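# Rest cable runway's far end on properly placed landing board

## Task

Set the far end of the cable runway down on the landing board so it sits between the board's two lugs, with its tip lying on the blue band. The board itself has to rest across its whole width on both trestles, reaching only slightly past the trestle nearest its blue-band end.

## Robot and tools

Robots: four identical Kinova Gen3 arms named arm1, arm2, arm3 and arm4. Each has seven revolute joints, a five-finger right hand and a wrist camera. Two cameras fixed in the room, cam_high and cam_low, are not on any arm. Base (foot) positions in the scene frame, in metres: arm1 (-1.002, -0.480, 0.792), arm2 (-0.301, 0.520, 0.768), arm3 (0.619, -0.542, 0.801), arm4 (1.222, 0.498, 0.836). Each foot points along its own +x. Quaternions are given as wxyz. Tables under the arms have their tops at z=0.750. Each hand reaches roughly 1.06 m from its joint1 axis.

Frames: one shared scene frame with its origin on the floor and +z up. The hand point lies 0.045 m in front of the palm. In the hand frame, +z runs along the straightened fingers, +y points out of the palm, and +x goes across the palm away from the thumb. The wrist camera sits on the little-finger side and aims at the hand point. A bracket on that same side sticks out about 0.10 m across the palm and can strike objects.

Tool move: this runs one action. Its arguments are arm1, arm2, arm3 and arm4, each optional, plus cameras. Each arm's entry is an object holding joints and, optionally, min_time_s. joints is a map from joint name to an absolute target, never an offset.
- joint1_rad to joint7_rad are in radians. joint1, 3, 5 and 7 span -6.283 to 6.283. joint2 spans -2.249 to 2.249 (0 means upright; positive tips the arm forward). joint4 spans -2.579 to 2.579 (the elbow). joint6 spans -2.099 to 2.099 (the wrist). joint1 positive turns clockwise when viewed from above. joint7 positive rolls counter-clockwise when viewed from behind the hand. A joint counts as done within ±0.01.
- hand_little, hand_ring, hand_middle, hand_index and hand_thumb_bend are unitless, from -1 (closed) to +1 (open/straight). hand_thumb_turn goes from +1 (beside the palm) to -1 (in front of the palm, facing the fingers).
- hand_force_limit, from -1 to 1, sets the load at which a closing motor halts. It maps linearly from about 0 N to 10 N at the fingertip, or 15 N for the thumb motors. hand_speed, from -0.96 to 1, reaches full speed at +0.48.
- min_time_s, from 0.1 to 8 s, is the shortest duration for that arm's motions.
An arm left out of the call receives nothing new, though it may still be driving toward an earlier target. The joints named in one arm's entry start together and arrive together. cameras is a list drawn from arm1_cam_wrist, arm2_cam_wrist, arm3_cam_wrist, arm4_cam_wrist, cam_high, cam_low and all. An empty list returns no images. A move with no action returns the full state plus all images.

Tool wait: seconds, from 0 to 10, plus an optional cameras list. It commands nothing. Tool zoom_image: camera and region [x0, y0, x1, y1] in pixels, measured from the top-left of that camera's latest image. The region can be at most 504 by 504. Tool show_instructions: takes no arguments and displays the reference pages. Tool finished_scene: scene is the current scene's number. It cannot be undone, and any calls after it apply to the next scene.

Result lines: the move line lists each arm that received a motion as either done or with its worst status. joint_status values: done; off_target (stopped short and may keep pushing); time_out (holds where it stopped); not_followed (a safety check held back the arm, which may retry later). on_its_own reports things the arm did without a command. Arms in the 'as last shown' line got no command this call. joint_positions gives the current values, including the hand settings. hand_stopped_by lists six words in the order little, ring, middle, index, thumb_bend, thumb_turn. Each is moving, target, force, stalled or fault. The load lines (little_load_n and the rest) give fingertip force in N, positive when the finger is pushed open. A grip that has been lost shows up only as these loads dropping toward 0. Joint velocities are in rad/s; 'within noise' means the arm is still. Joint torques are in N m, with per-unit offsets. Flange force is the external force in the flange's x, y and z axes and carries some bias. Images can lag slightly behind the state. MOTOR HOT appears once a motor reaches 60 °C. At 75 °C the arm sags and stops for a while, and its keys then read limit_stop_at_motor_heat; resend those targets afterwards.

Gripping: a finger motor starts only when its target changes by at least 0.002. It closes until it reaches the target or hits the force limit, then locks. To tighten, raise hand_force_limit and send a target more closed than the current reading. To loosen, send a target more open than the reading. For a gentle grip use hand_speed -0.94 or lower. Scenes begin with force limit 0 and speed -0.8. With the thumb turned in front of the palm, the hand can hold objects about 0.035 to 0.065 m thick, or handles down to about 0.025 m.

Hazards: the arms do not stop on contact and will keep pushing. Torque limits are 104.5 N m for joints 1 to 4 and 51.3 N m for joints 5 to 7. The wrist motors are weak: joint5 about 27.2, joint6 22.8, joint7 25.8 N m. Exceeding a torque limit, or drifting more than 5 degrees from plan, causes a torque fault that freezes the arm for 10 s. Any hard press between two arms, including closing one hand on another arm's fingers, fails the scene. Large posture changes can sweep the hand along a wide path. Avoid dropping things, swinging loads fast, slamming into fixed or heavy objects, and pushing anything out of the work area or onto the floor. Loose items may occasionally get a small shove. The goal has to remain met once the robots let go.

Each tool is called by a JSON object that holds its "method" and its "body", one argument or row to a line.

Reference images:

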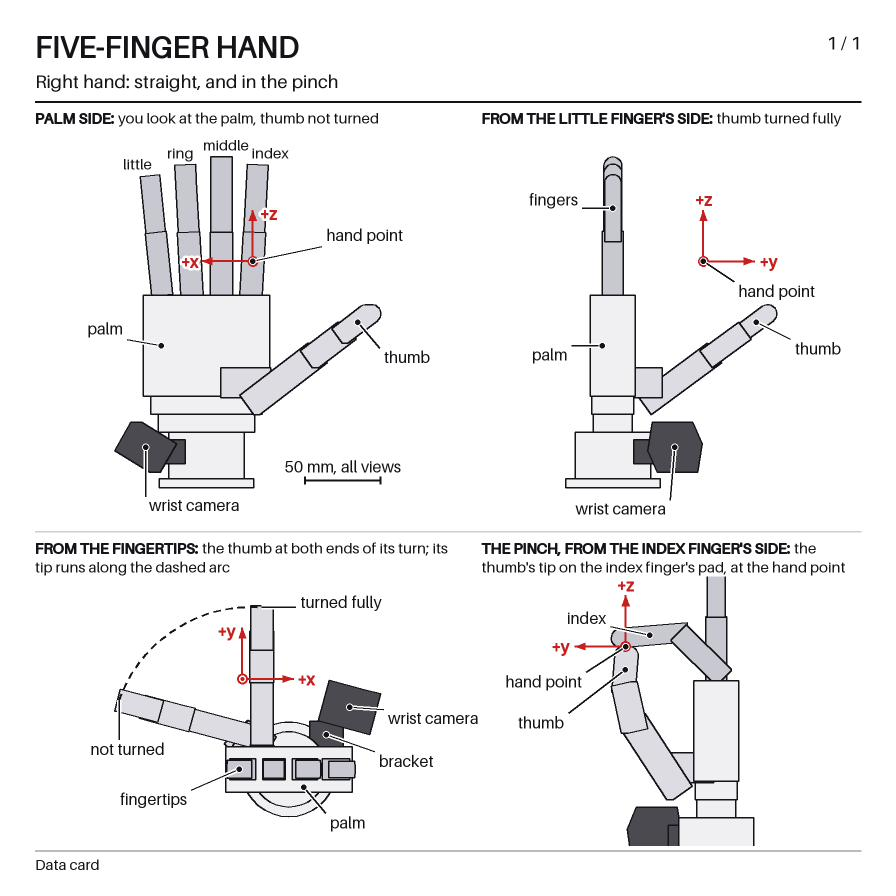

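## Session

{"method": "move", "body": {

}}

Scene clock: 0.00 s.
Joint torques (N m): no reading
Motor temperatures (°C): arm1=[31 31 27 28 41 38 38] | arm2=[31 29 25 30 35 37 35] | arm3=[32 33 30 31 33 37 39] | arm4=[32 30 31 26 39 35 37]
Flange force (N): no reading
Joint velocities: within noise
arm1.joint_positions: joint1_rad=-0.047 joint2_rad=-0.363 joint3_rad=-0.061 joint4_rad=+1.518 joint5_rad=-0.039 joint6_rad=+1.949 joint7_rad=-1.788 hand_little=+1.000 hand_ring=+1.000 hand_middle=+1.000 hand_index=+1.000 hand_thumb_turn=+1.000 hand_thumb_bend=+1.000 hand_force_limit=+0.000 hand_speed=-0.800
arm1.joint_status: not commanded
arm1.hand_stopped_by: target,target,target,target,target,target
arm1.little_load_n: 0.0
arm1.ring_load_n: 0.0
arm1.middle_load_n: 0.0
arm1.index_load_n: 0.0
arm1.thumb_bend_load_n: 0.0
arm1.thumb_turn_load_n: 0.0
arm1.hand: x=-1.0346 y=-0.2815 z=+1.2756 quat_wxyz=(-0.004, +0.609, -0.793, -0.015) (m; scene frame)
arm2.joint_positions: joint1_rad=-0.495 joint2_rad=-0.404 joint3_rad=-0.111 joint4_rad=+1.478 joint5_rad=-0.037 joint6_rad=+2.015 joint7_rad=-2.120 hand_little=+1.000 hand_ring=+1.000 hand_middle=+1.000 hand_index=+1.000 hand_thumb_turn=+1.000 hand_thumb_bend=+1.000 hand_force_limit=+0.000 hand_speed=-0.800
arm2.joint_status: not commanded
arm2.hand_stopped_by: target,target,target,target,target,target
arm2.little_load_n: 0.0
arm2.ring_load_n: 0.0
arm2.middle_load_n: 0.0
arm2.index_load_n: 0.0
arm2.thumb_bend_load_n: 0.0
arm2.thumb_turn_load_n: 0.0
arm2.hand: x=-0.1969 y=+0.3685 z=+1.2711 quat_wxyz=(-0.026, -0.727, -0.686, +0.005) (m; scene frame)
arm3.joint_positions: joint1_rad=+0.393 joint2_rad=-0.477 joint3_rad=-0.108 joint4_rad=+1.554 joint5_rad=-0.059 joint6_rad=+1.939 joint7_rad=-2.126 hand_little=+1.000 hand_ring=+1.000 hand_middle=+1.000 hand_index=+1.000 hand_thumb_turn=+1.000 hand_thumb_bend=+1.000 hand_force_limit=+0.000 hand_speed=-0.800
arm3.joint_status: not commanded
arm3.hand_stopped_by: target,target,target,target,target,target
arm3.little_load_n: 0.0
arm3.ring_load_n: 0.0
arm3.middle_load_n: 0.0
arm3.index_load_n: 0.0
arm3.thumb_bend_load_n: 0.0
arm3.thumb_turn_load_n: 0.0
arm3.hand: x=+0.6040 y=-0.3616 z=+1.2968 quat_wxyz=(-0.029, +0.447, -0.892, -0.057) (m; scene frame)
arm4.joint_positions: joint1_rad=+0.330 joint2_rad=-0.437 joint3_rad=-0.116 joint4_rad=+1.562 joint5_rad=-0.002 joint6_rad=+1.942 joint7_rad=-1.892 hand_little=+1.000 hand_ring=+1.000 hand_middle=+1.000 hand_index=+1.000 hand_thumb_turn=+1.000 hand_thumb_bend=+1.000 hand_force_limit=+0.000 hand_speed=-0.800
arm4.joint_status: not commanded
arm4.hand_stopped_by: target,target,target,target,target,target
arm4.little_load_n: 0.0
arm4.ring_load_n: 0.0
arm4.middle_load_n: 0.0
arm4.index_load_n: 0.0
arm4.thumb_bend_load_n: 0.0
arm4.thumb_turn_load_n: 0.0
arm4.hand: x=+1.2360 y=+0.3268 z=+1.3210 quat_wxyz=(-0.022, -0.835, -0.548, +0.043) (m; scene frame)
pictures: arm1_cam_wrist, arm2_cam_wrist, arm3_cam_wrist, arm4_cam_wrist, cam_high, cam_low

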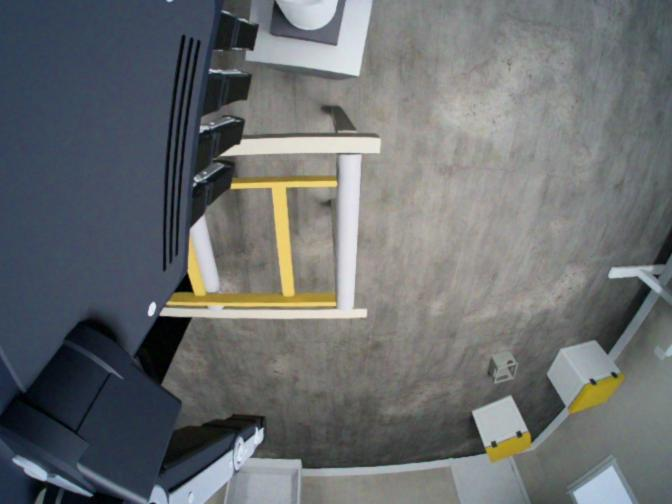

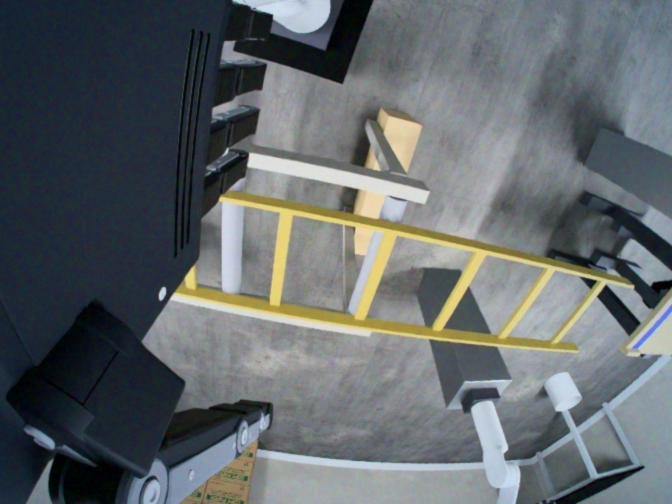

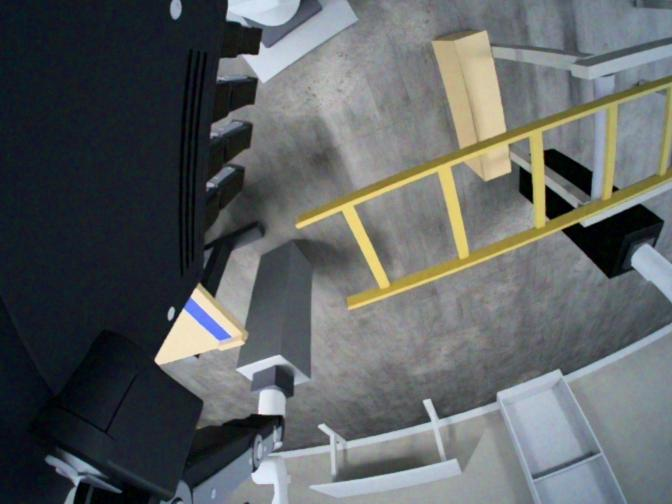

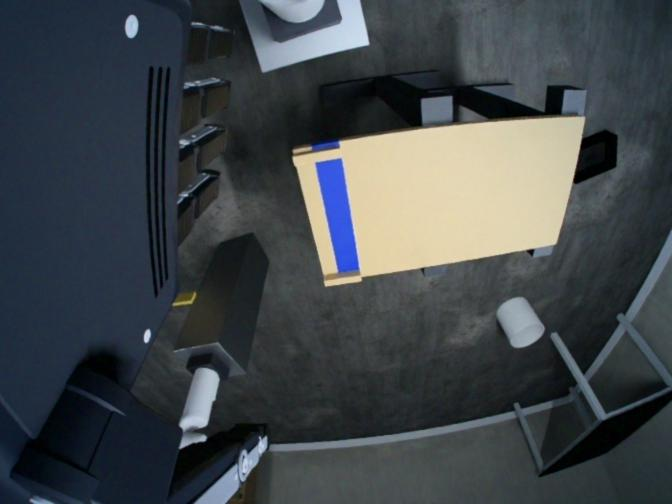

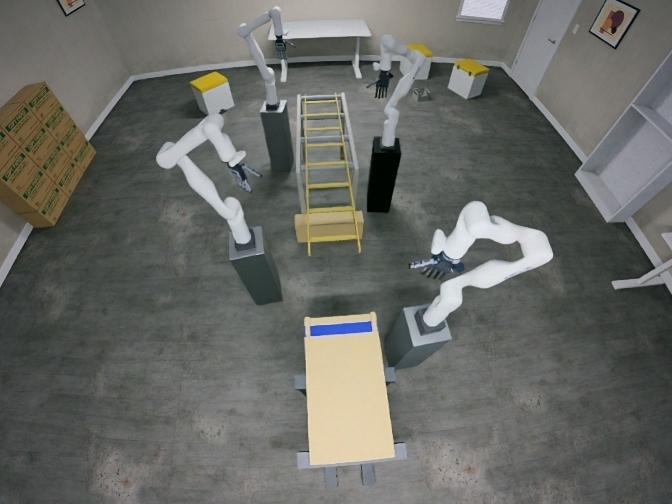

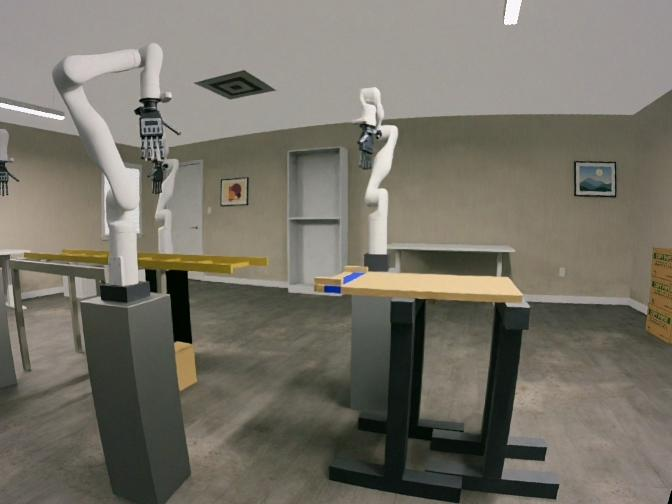

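{"method": "zoom_image", "body": {
  "camera": "cam_high",
  "region": [230, 60, 450, 260]
}}

{"method": "zoom_image", "body": {
  "camera": "cam_high",
  "region": [250, 260, 450, 500]
}}

{"method": "zoom_image", "body": {
  "camera": "cam_low",
  "region": [280, 230, 560, 510]
}}

{"method": "zoom_image", "body": {
  "camera": "cam_low",
  "region": [0, 200, 300, 420]
}}

Scaled by 2.291.

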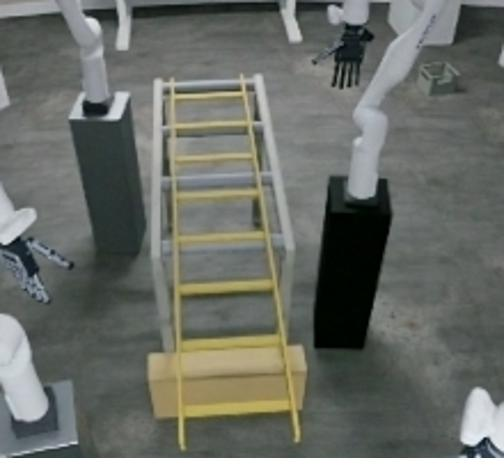

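Scaled by 2.100.

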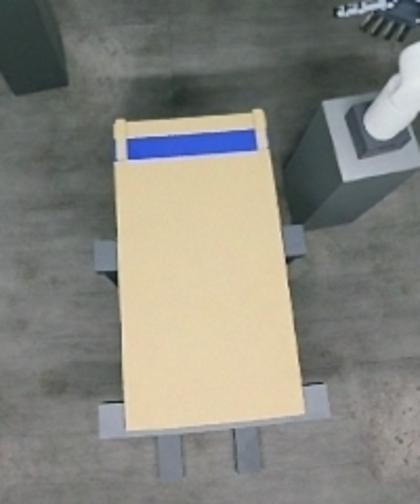

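Invalid region (280, 230, 560, 510): it reaches outside that camera's 672x504 image.

Scaled by 1.680.

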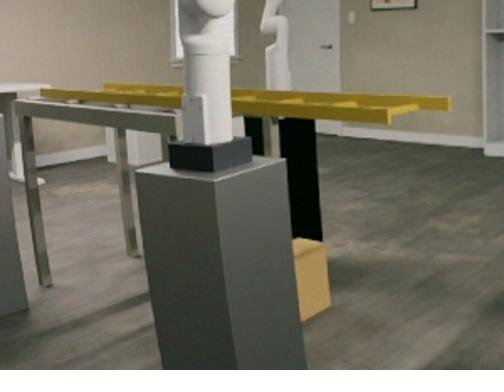

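{"method": "zoom_image", "body": {
  "camera": "cam_low",
  "region": [280, 230, 560, 504]
}}

{"method": "zoom_image", "body": {
  "camera": "arm4_cam_wrist",
  "region": [160, 50, 660, 350]
}}

{"method": "zoom_image", "body": {
  "camera": "arm3_cam_wrist",
  "region": [130, 20, 672, 350]
}}

{"method": "zoom_image", "body": {
  "camera": "arm2_cam_wrist",
  "region": [170, 80, 672, 400]
}}

{"method": "zoom_image", "body": {
  "camera": "arm1_cam_wrist",
  "region": [100, 60, 450, 350]
}}

Scaled by 1.800.

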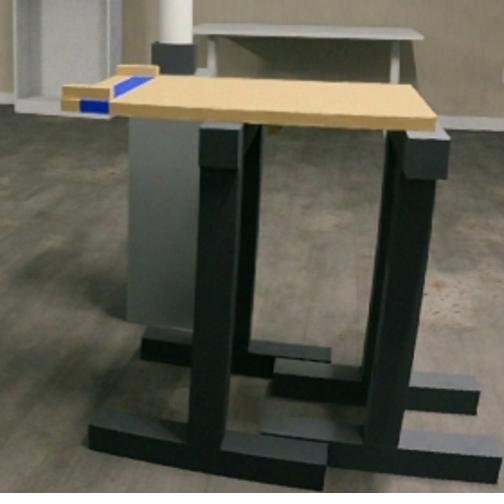

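Scaled by 1.008 from the camera's 672x504 image, which has a finer 960x720 frame.

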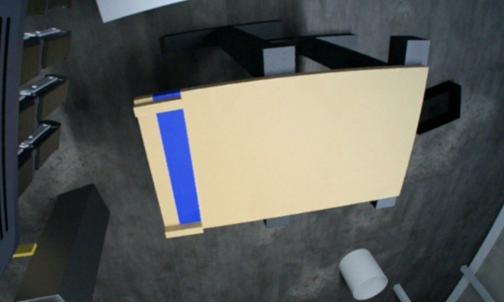

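Region (130, 20, 672, 350) is 542x330 pixels. A region can be at most 504 by 504 pixels.

Scaled by 1.004 from the camera's 672x504 image, which has a finer 960x720 frame.

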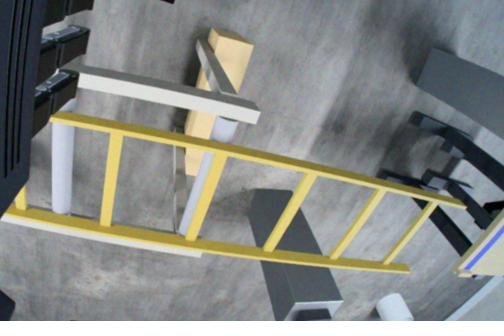

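Scaled by 1.440 from the camera's 672x504 image, which has a finer 960x720 frame.

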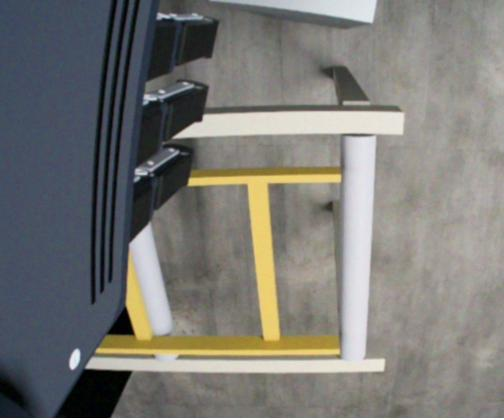

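{"method": "move", "body": {
  "arm4": {"joints": {"joint1_rad": 0.358, "joint2_rad": 0.545, "joint3_rad": 0, "joint4_rad": 1.582, "joint5_rad": 0, "joint6_rad": 1.015, "joint7_rad": -4.49}},
  "arm3": {"joints": {"joint1_rad": 0.026, "joint2_rad": 0.322, "joint3_rad": 0, "joint4_rad": 1.292, "joint5_rad": 0, "joint6_rad": 1.528, "joint7_rad": -4.867}},
  "cameras": ["arm3_cam_wrist", "arm4_cam_wrist", "cam_high", "cam_low"]
}}

Scene clock: 9.17 s.
Joint torques (N m): arm1=[-1.5 0.73 1.54 -6.69 -0.18 0.12 -0.12] | arm2=[0.71 1.48 0.28 -7.92 0.32 -0.14 -0.52] | arm3=[-0.64 -12.97 1.32 -11.14 -0.3 0.46 0.04] | arm4=[0.55 -17.04 0.47 -8.7 0.26 -0.41 -0.31]
Motor temperatures (°C): arm1=[31 31 27 28 41 38 38] | arm2=[31 29 25 30 35 37 35] | arm3=[32 33 30 31 33 37 39] | arm4=[32 30 31 26 39 35 37]
Flange force (N): arm1=[3.0 4.0 -1.1] | arm2=[2.7 -2.5 4.3] | arm3=[-13.7 1.7 10.5] | arm4=[-4.5 -2.1 2.1]
move: arm3 done; arm4 done
Joint velocities: within noise
arm1, arm2: as last shown
arm3.joint_positions: joint1_rad=+0.026 joint2_rad=+0.322 joint3_rad=+0.000 joint4_rad=+1.292 joint5_rad=+0.000 joint6_rad=+1.528 joint7_rad=-4.867 hand_little=+1.000 hand_ring=+1.000 hand_middle=+1.000 hand_index=+1.000 hand_thumb_turn=+1.000 hand_thumb_bend=+1.000 hand_force_limit=+0.000 hand_speed=-0.800
arm3.joint_status: all done
arm3.hand_stopped_by: target,target,target,target,target,target
arm3.little_load_n: 0.0
arm3.ring_load_n: 0.0
arm3.middle_load_n: 0.0
arm3.index_load_n: 0.0
arm3.thumb_bend_load_n: 0.0
arm3.thumb_turn_load_n: 0.0
arm3.hand: x=+0.6370 y=-0.1288 z=+1.1514 quat_wxyz=(+0.004, -0.707, -0.707, +0.001) (m; scene frame)
arm4.joint_positions: joint1_rad=+0.358 joint2_rad=+0.545 joint3_rad=+0.000 joint4_rad=+1.582 joint5_rad=+0.000 joint6_rad=+1.015 joint7_rad=-4.490 hand_little=+1.000 hand_ring=+1.000 hand_middle=+1.000 hand_index=+1.000 hand_thumb_turn=+1.000 hand_thumb_bend=+1.000 hand_force_limit=+0.000 hand_speed=-0.800
arm4.joint_status: all done
arm4.hand_stopped_by: target,target,target,target,target,target
arm4.little_load_n: 0.0
arm4.ring_load_n: 0.0
arm4.middle_load_n: 0.0
arm4.index_load_n: 0.0
arm4.thumb_bend_load_n: 0.0
arm4.thumb_turn_load_n: 0.0
arm4.hand: x=+1.0299 y=+0.0641 z=+0.9986 quat_wxyz=(-0.003, -0.707, +0.707, -0.008) (m; scene frame)
pictures: arm3_cam_wrist, arm4_cam_wrist, cam_high, cam_low
camera_calibration:
arm3_cam_wrist: T_world_to_cam=[[0.972427, 0.232609, 0.0166784, -0.601263], [0.193349, -0.844151, 0.500025, -0.813013], [0.130389, -0.483013, -0.86585, 0.970582], [0, 0, 0, 1]] pos_world=[0.615326, -0.0776428, 1.25693]
arm4_cam_wrist: T_world_to_cam=[[-0.966841, -0.249814, 0.0530166, 0.955209], [-0.18922, 0.840184, 0.508219, -0.363556], [-0.171504, 0.481336, -0.859594, 1.12092], [0, 0, 0, 1]] pos_world=[1.04699, 0.00453853, 1.09766]

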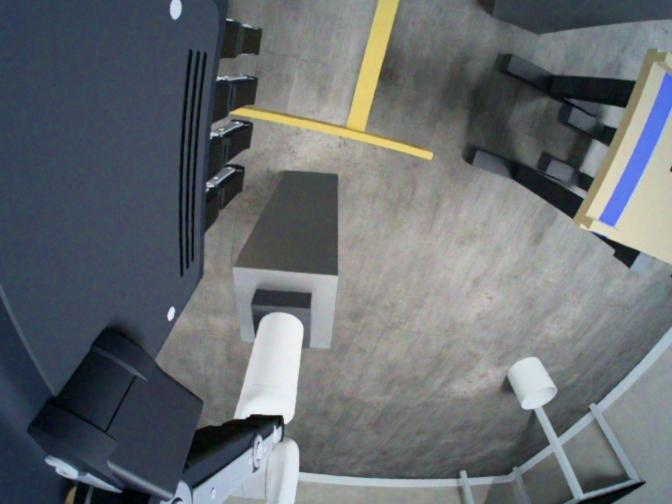

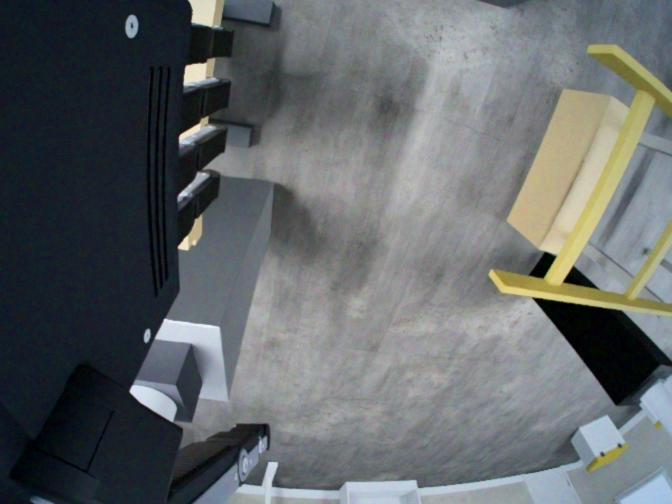

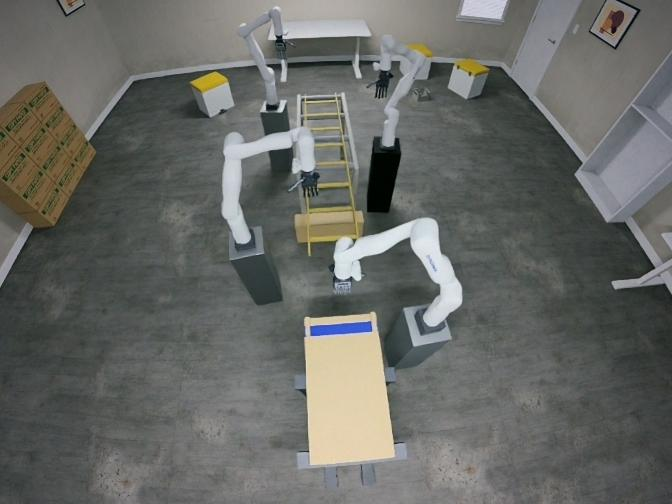

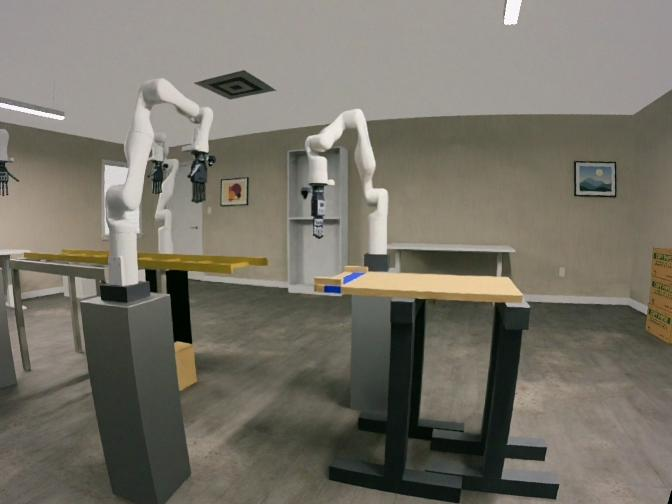

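{"method": "zoom_image", "body": {
  "camera": "arm3_cam_wrist",
  "region": [460, 30, 672, 280]
}}

{"method": "zoom_image", "body": {
  "camera": "arm4_cam_wrist",
  "region": [450, 30, 672, 330]
}}

{"method": "zoom_image", "body": {
  "camera": "cam_low",
  "region": [160, 230, 400, 330]
}}

Scaled by 2.016 from the camera's 672x504 image, which has a finer 960x720 frame.

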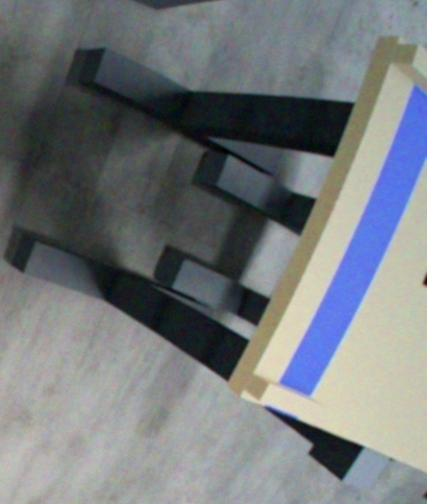

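Scaled by 1.680 from the camera's 672x504 image, which has a finer 960x720 frame.

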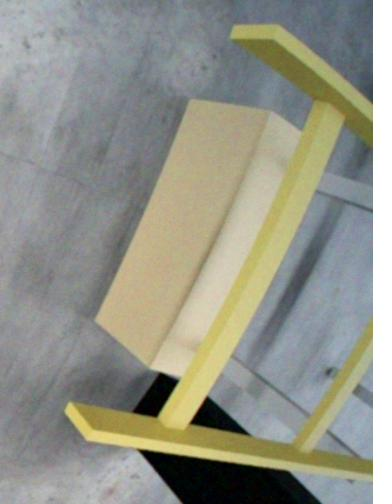

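Scaled by 2.100.

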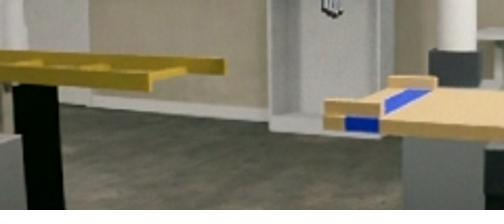

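{"method": "zoom_image", "body": {
  "camera": "arm4_cam_wrist",
  "region": [480, 240, 600, 330]
}}

{"method": "zoom_image", "body": {
  "camera": "arm3_cam_wrist",
  "region": [330, 90, 450, 180]
}}

{"method": "zoom_image", "body": {
  "camera": "arm4_cam_wrist",
  "region": [580, 40, 672, 109]
}}

Scaled by 4.200 from the camera's 672x504 image, which has a finer 960x720 frame.

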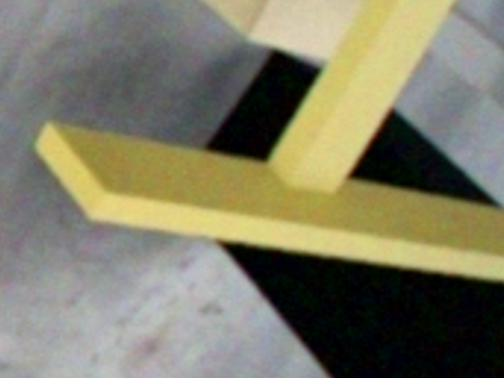

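Scaled by 4.200 from the camera's 672x504 image, which has a finer 960x720 frame.

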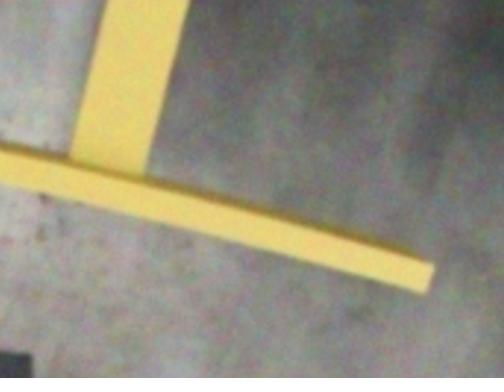

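Scaled by 5.478 from the camera's 672x504 image, which has a finer 960x720 frame.

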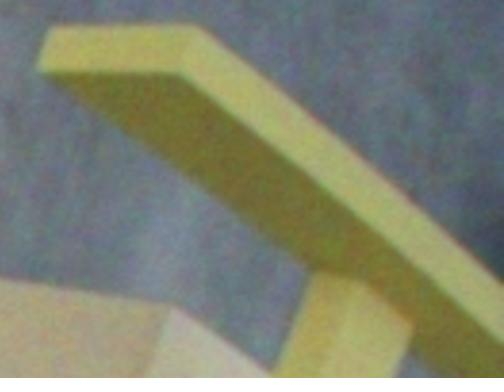

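{"method": "move", "body": {
  "arm4": {"joints": {"joint1_rad": 0.3565, "joint2_rad": 1.037, "joint4_rad": 1.683, "joint6_rad": 0.422, "joint7_rad": -4.492}, "min_time_s": 2}
}}

{"method": "move", "body": {
  "arm4": {"joints": {"joint1_rad": 0.193, "joint2_rad": 1.025, "joint4_rad": 1.731, "joint6_rad": 0.386, "joint7_rad": -4.655}, "min_time_s": 3},
  "cameras": ["cam_high", "cam_low"]
}}

Scene clock: 14.67 s.
Joint torques (N m): arm1=[-1.48 0.71 1.49 -6.72 -0.17 0.13 -0.13] | arm2=[0.7 1.48 0.23 -7.88 0.33 -0.15 -0.51] | arm3=[-0.65 -12.96 1.33 -11.13 -0.3 0.44 0] | arm4=[0.54 -20.22 0.61 -5.07 0.27 -0.39 -0.28]
Motor temperatures (°C): arm1=[31 31 27 28 41 38 38] | arm2=[31 29 25 30 35 37 35] | arm3=[32 33 30 31 33 37 39] | arm4=[32 30 31 26 39 35 37]
Flange force (N): arm1=[2.9 3.8 -1.0] | arm2=[2.6 -2.6 4.1] | arm3=[-13.7 1.8 10.4] | arm4=[-4.1 -2.5 -0.2]
move: arm4 done
Joint velocities: within noise
arm1, arm2, arm3: as last shown
arm3.thumb_bend_load_n: -0.5
arm4.joint_positions: joint1_rad=+0.356 joint2_rad=+1.037 joint3_rad=+0.000 joint4_rad=+1.683 joint5_rad=+0.000 joint6_rad=+0.422 joint7_rad=-4.492 hand_little=+1.000 hand_ring=+1.000 hand_middle=+1.000 hand_index=+1.000 hand_thumb_turn=+1.000 hand_thumb_bend=+1.000 hand_force_limit=+0.000 hand_speed=-0.800
arm4.joint_status: all done
arm4.hand_stopped_by: target,target,target,target,target,target
arm4.little_load_n: 0.0
arm4.ring_load_n: 0.0
arm4.middle_load_n: 0.0
arm4.index_load_n: 0.0
arm4.thumb_bend_load_n: 0.0
arm4.thumb_turn_load_n: 0.0
arm4.hand: x=+1.0310 y=+0.0540 z=+0.7321 quat_wxyz=(-0.003, -0.707, +0.707, -0.008) (m; scene frame)
pictures: none

Scene clock: 17.97 s.
Joint torques (N m): arm1=[-1.5 0.78 1.56 -6.69 -0.15 0.11 -0.07] | arm2=[0.72 1.47 0.26 -7.92 0.33 -0.14 -0.49] | arm3=[-0.66 -12.95 1.35 -11.13 -0.29 0.44 0.02] | arm4=[-4.42 -21.1 -5.03 -4.65 -0.79 -0.15 -0.16]
Motor temperatures (°C): arm1=[31 31 27 28 41 38 38] | arm2=[31 29 25 30 35 37 35] | arm3=[32 33 30 31 33 37 39] | arm4=[32 30 31 26 39 35 37]
Flange force (N): arm1=[3.2 4.2 -1.1] | arm2=[2.7 -2.5 4.3] | arm3=[-13.7 1.7 10.4] | arm4=[-3.9 8.6 3.1]
move: arm4 done
Joint velocities: within noise
arm1, arm2, arm3: as last shown
arm3.thumb_bend_load_n: 0.0
arm4.joint_positions: joint1_rad=+0.193 joint2_rad=+1.025 joint3_rad=+0.000 joint4_rad=+1.731 joint5_rad=+0.000 joint6_rad=+0.386 joint7_rad=-4.655 hand_little=+1.000 hand_ring=+1.000 hand_middle=+1.000 hand_index=+1.000 hand_thumb_turn=+1.000 hand_thumb_bend=+1.000 hand_force_limit=+0.000 hand_speed=-0.800
arm4.joint_status: all done
arm4.hand_stopped_by: target,target,target,target,target,target
arm4.little_load_n: 0.0
arm4.ring_load_n: 0.0
arm4.middle_load_n: 0.0
arm4.index_load_n: 0.0
arm4.thumb_bend_load_n: 0.0
arm4.thumb_turn_load_n: 0.0
arm4.hand: x=+1.1105 y=+0.0519 z=+0.7325 quat_wxyz=(-0.003, -0.707, +0.707, -0.008) (m; scene frame)
pictures: cam_high, cam_low

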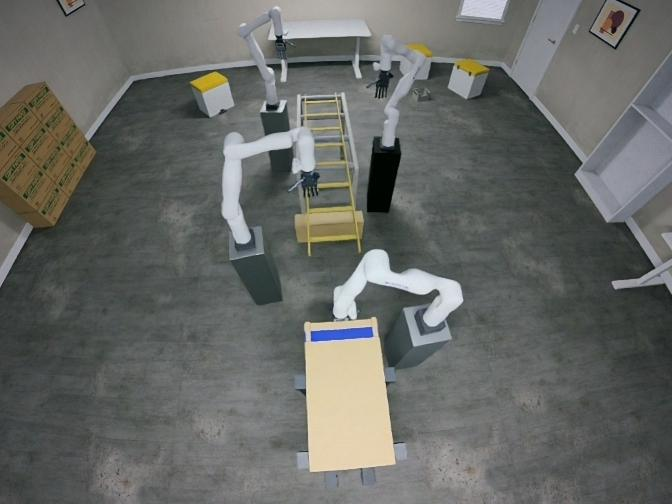

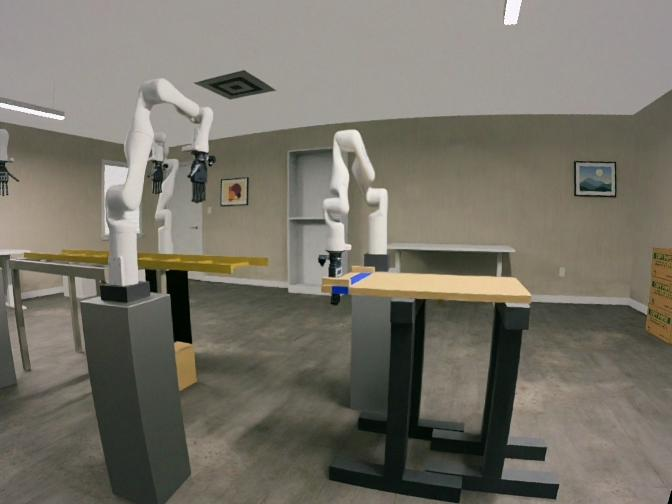

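{"method": "move", "body": {
  "arm4": {"joints": {"joint1_rad": 0.046, "joint2_rad": 1.0243, "joint4_rad": 1.733, "joint6_rad": 0.384, "joint7_rad": -4.802}, "min_time_s": 3},
  "cameras": ["cam_high"]
}}

{"method": "move", "body": {
  "arm4": {"joints": {"joint1_rad": -0.097, "joint2_rad": 1.033, "joint4_rad": 1.698, "joint6_rad": 0.411, "joint7_rad": -4.945}, "min_time_s": 3},
  "cameras": ["cam_high", "cam_low", "arm4_cam_wrist"]
}}

Scene clock: 21.43 s.
Joint torques (N m): arm1=[-1.43 0.73 1.53 -6.69 -0.17 0.1 -0.05] | arm2=[0.68 1.49 0.22 -7.91 0.31 -0.15 -0.49] | arm3=[-0.66 -12.98 1.35 -11.1 -0.29 0.43 0.02] | arm4=[-4.18 -21.85 -4.84 -5.55 -0.76 -0.61 -0.21]
Motor temperatures (°C): arm1=[31 31 27 28 41 38 38] | arm2=[31 29 25 30 35 37 35] | arm3=[32 33 30 31 33 37 39] | arm4=[32 30 31 26 39 35 37]
Flange force (N): arm1=[3.0 4.2 -1.2] | arm2=[2.7 -2.6 4.2] | arm3=[-13.5 1.7 10.3] | arm4=[-4.0 8.8 3.6]
move: arm4 done
Joint velocities: within noise
arm1, arm2, arm3: as last shown
arm4.joint_positions: joint1_rad=+0.046 joint2_rad=+1.024 joint3_rad=+0.000 joint4_rad=+1.733 joint5_rad=+0.000 joint6_rad=+0.384 joint7_rad=-4.802 hand_little=+1.000 hand_ring=+1.000 hand_middle=+1.000 hand_index=+1.000 hand_thumb_turn=+1.000 hand_thumb_bend=+1.000 hand_force_limit=+0.000 hand_speed=-0.800
arm4.joint_status: all done
arm4.hand_stopped_by: target,target,target,target,target,target
arm4.little_load_n: 0.0
arm4.ring_load_n: 0.0
arm4.middle_load_n: 0.0
arm4.index_load_n: 0.0
arm4.thumb_bend_load_n: 0.0
arm4.thumb_turn_load_n: 0.0
arm4.hand: x=+1.1807 y=+0.0497 z=+0.7331 quat_wxyz=(-0.004, -0.707, +0.707, -0.008) (m; scene frame)
pictures: cam_high

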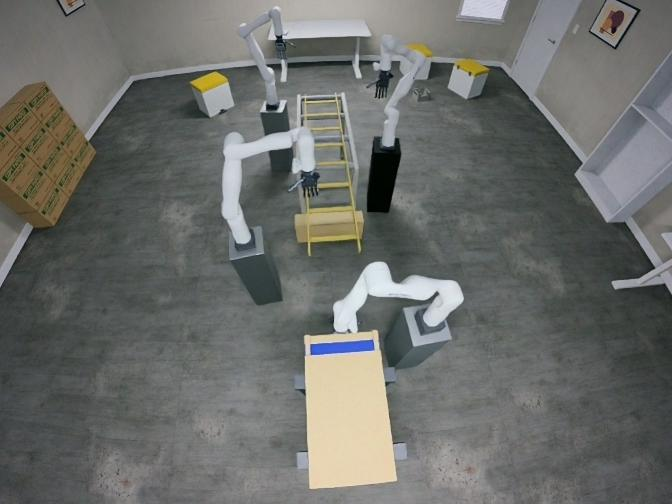

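Scene clock: 24.73 s.
Joint torques (N m): arm1=[-1.47 0.77 1.64 -6.79 -0.17 0.13 -0.11] | arm2=[0.72 1.5 0.24 -7.89 0.35 -0.14 -0.5] | arm3=[-0.66 -12.98 1.3 -11.11 -0.32 0.43 0.01] | arm4=[-4.71 -22.5 -5.35 -6.59 -0.87 -1.03 -0.14]
Motor temperatures (°C): arm1=[31 31 27 28 41 38 38] | arm2=[31 29 25 30 35 37 35] | arm3=[32 33 30 31 33 37 39] | arm4=[32 31 31 26 39 35 37]
Flange force (N): arm1=[3.2 4.3 -0.7] | arm2=[2.7 -2.5 4.2] | arm3=[-13.5 1.7 10.3] | arm4=[-4.0 10.4 3.2]
move: arm4 done
Joint velocities: within noise
arm1, arm2, arm3: as last shown
arm1.index_load_n: -0.5
arm4.joint_positions: joint1_rad=-0.097 joint2_rad=+1.033 joint3_rad=+0.000 joint4_rad=+1.698 joint5_rad=+0.000 joint6_rad=+0.411 joint7_rad=-4.945 hand_little=+1.000 hand_ring=+1.000 hand_middle=+1.000 hand_index=+1.000 hand_thumb_turn=+1.000 hand_thumb_bend=+1.000 hand_force_limit=+0.000 hand_speed=-0.800
arm4.joint_status: all done
arm4.hand_stopped_by: target,target,target,target,target,target
arm4.little_load_n: 0.0
arm4.ring_load_n: 0.0
arm4.middle_load_n: 0.0
arm4.index_load_n: 0.0
arm4.thumb_bend_load_n: 0.0
arm4.thumb_turn_load_n: 0.0
arm4.hand: x=+1.2507 y=+0.0481 z=+0.7337 quat_wxyz=(-0.003, -0.707, +0.707, -0.008) (m; scene frame)
pictures: arm4_cam_wrist, cam_high, cam_low
camera_calibration:
arm4_cam_wrist: T_world_to_cam=[[-0.966861, -0.2497, 0.0532032, 1.1787], [-0.18902, 0.8402, 0.508268, -0.17398], [-0.171616, 0.481368, -0.859554, 0.93891], [0, 0, 0, 1]] pos_world=[1.26789, -0.0114617, 0.832761]

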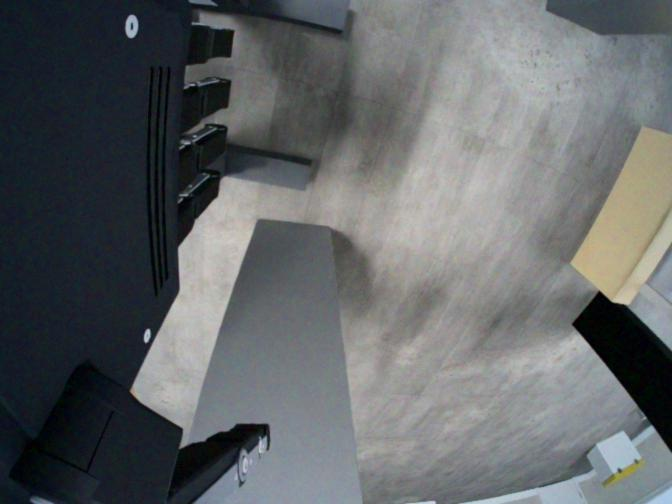

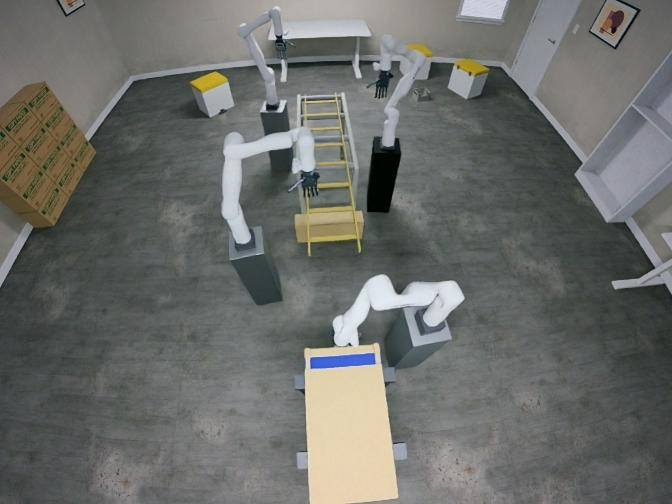

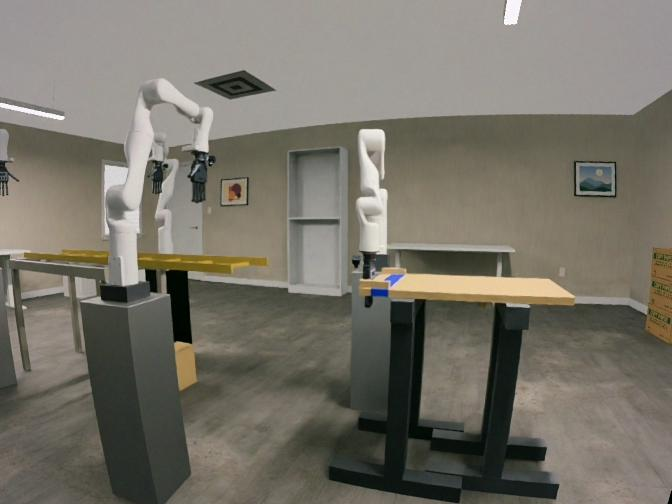

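{"method": "zoom_image", "body": {
  "camera": "cam_low",
  "region": [340, 250, 460, 340]
}}

{"method": "zoom_image", "body": {
  "camera": "cam_high",
  "region": [280, 330, 430, 504]
}}

Scaled by 4.200.

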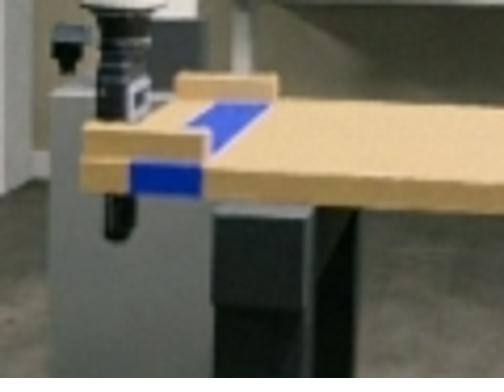

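Scaled by 2.897.

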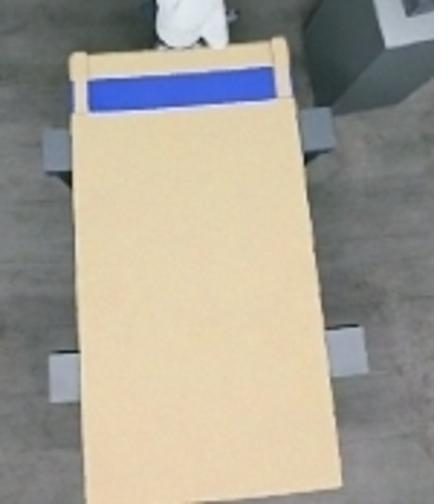

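{"method": "move", "body": {
  "arm4": {"joints": {"joint1_rad": -0.241, "joint2_rad": 1.054, "joint4_rad": 1.619, "joint6_rad": 0.468, "joint7_rad": -5.089}, "min_time_s": 3},
  "cameras": ["cam_high", "cam_low"]
}}

{"method": "zoom_image", "body": {
  "camera": "cam_low",
  "region": [340, 250, 460, 340]
}}

{"method": "zoom_image", "body": {
  "camera": "cam_high",
  "region": [290, 340, 410, 430]
}}

Scene clock: 28.77 s.
Joint torques (N m): arm1=[-1.49 0.7 1.62 -6.74 -0.21 0.12 -0.1] | arm2=[0.71 1.47 0.26 -7.93 0.31 -0.14 -0.51] | arm3=[-0.65 -13.01 1.32 -11.11 -0.3 0.44 0] | arm4=[-13.27 -22.97 -14.56 -9.24 -3.93 -2.44 -1.03]
Motor temperatures (°C): arm1=[31 31 27 28 41 38 38] | arm2=[31 29 25 30 35 37 35] | arm3=[32 33 30 31 33 37 39] | arm4=[32 31 31 26 39 35 37]
Flange force (N): arm1=[3.0 4.3 -1.0] | arm2=[2.7 -2.5 4.3] | arm3=[-13.5 1.8 10.4] | arm4=[-0.4 29.5 -0.8]
move: arm4 done
Joint velocities: within noise
arm1, arm2, arm3: as last shown
arm1.little_load_n: -0.5
arm1.index_load_n: 0.0
arm4.joint_positions: joint1_rad=-0.241 joint2_rad=+1.054 joint3_rad=+0.000 joint4_rad=+1.619 joint5_rad=+0.000 joint6_rad=+0.468 joint7_rad=-5.089 hand_little=+1.000 hand_ring=+1.000 hand_middle=+1.000 hand_index=+1.000 hand_thumb_turn=+1.000 hand_thumb_bend=+1.000 hand_force_limit=+0.000 hand_speed=-0.800
arm4.joint_status: all done
arm4.hand_stopped_by: target,target,target,target,target,target
arm4.little_load_n: 0.0
arm4.ring_load_n: 0.0
arm4.middle_load_n: 0.0
arm4.index_load_n: -0.5
arm4.thumb_bend_load_n: 0.0
arm4.thumb_turn_load_n: 0.0
arm4.hand: x=+1.3265 y=+0.0460 z=+0.7342 quat_wxyz=(-0.004, -0.707, +0.707, -0.008) (m; scene frame)
pictures: cam_high, cam_low

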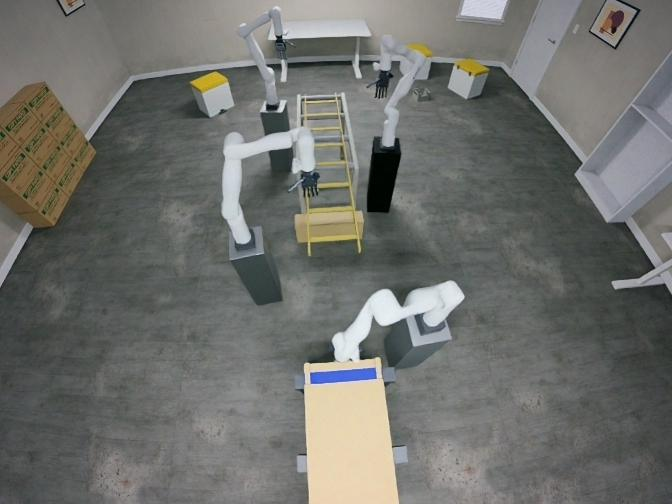

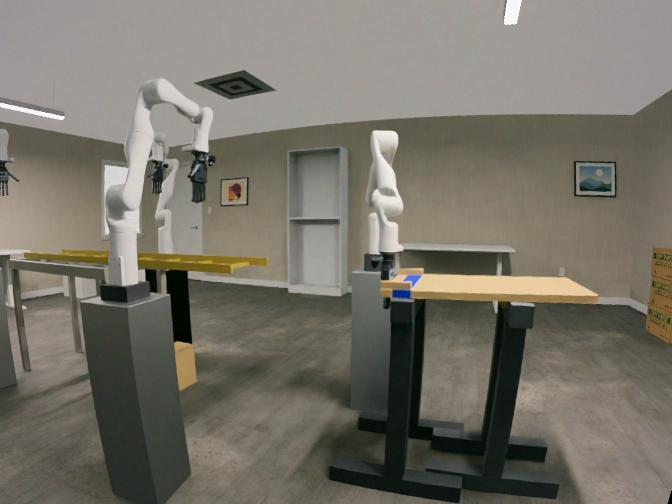

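Scaled by 4.200.

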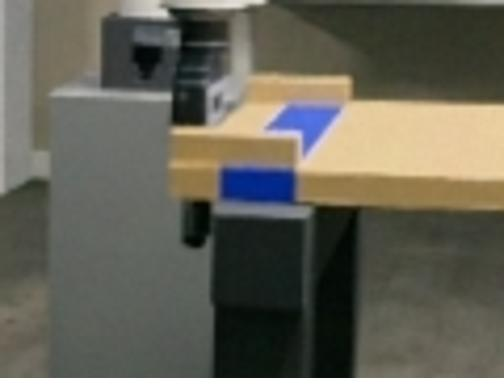

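Scaled by 4.200.

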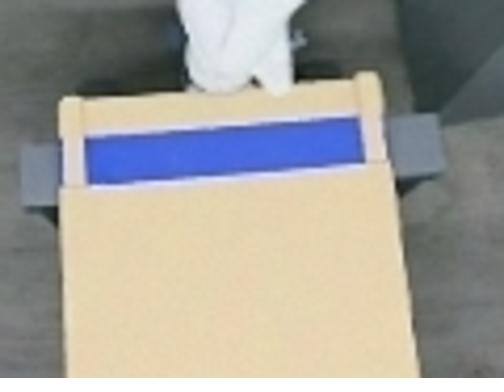

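{"method": "zoom_image", "body": {
  "camera": "cam_low",
  "region": [400, 260, 610, 420]
}}

Scaled by 2.400.

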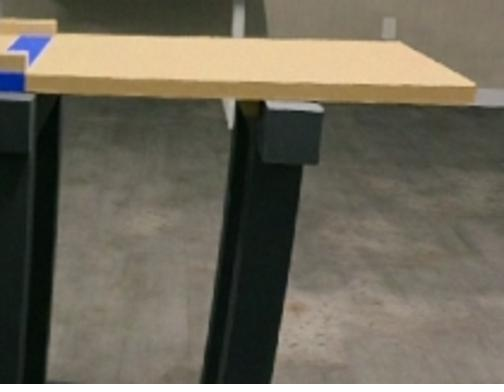

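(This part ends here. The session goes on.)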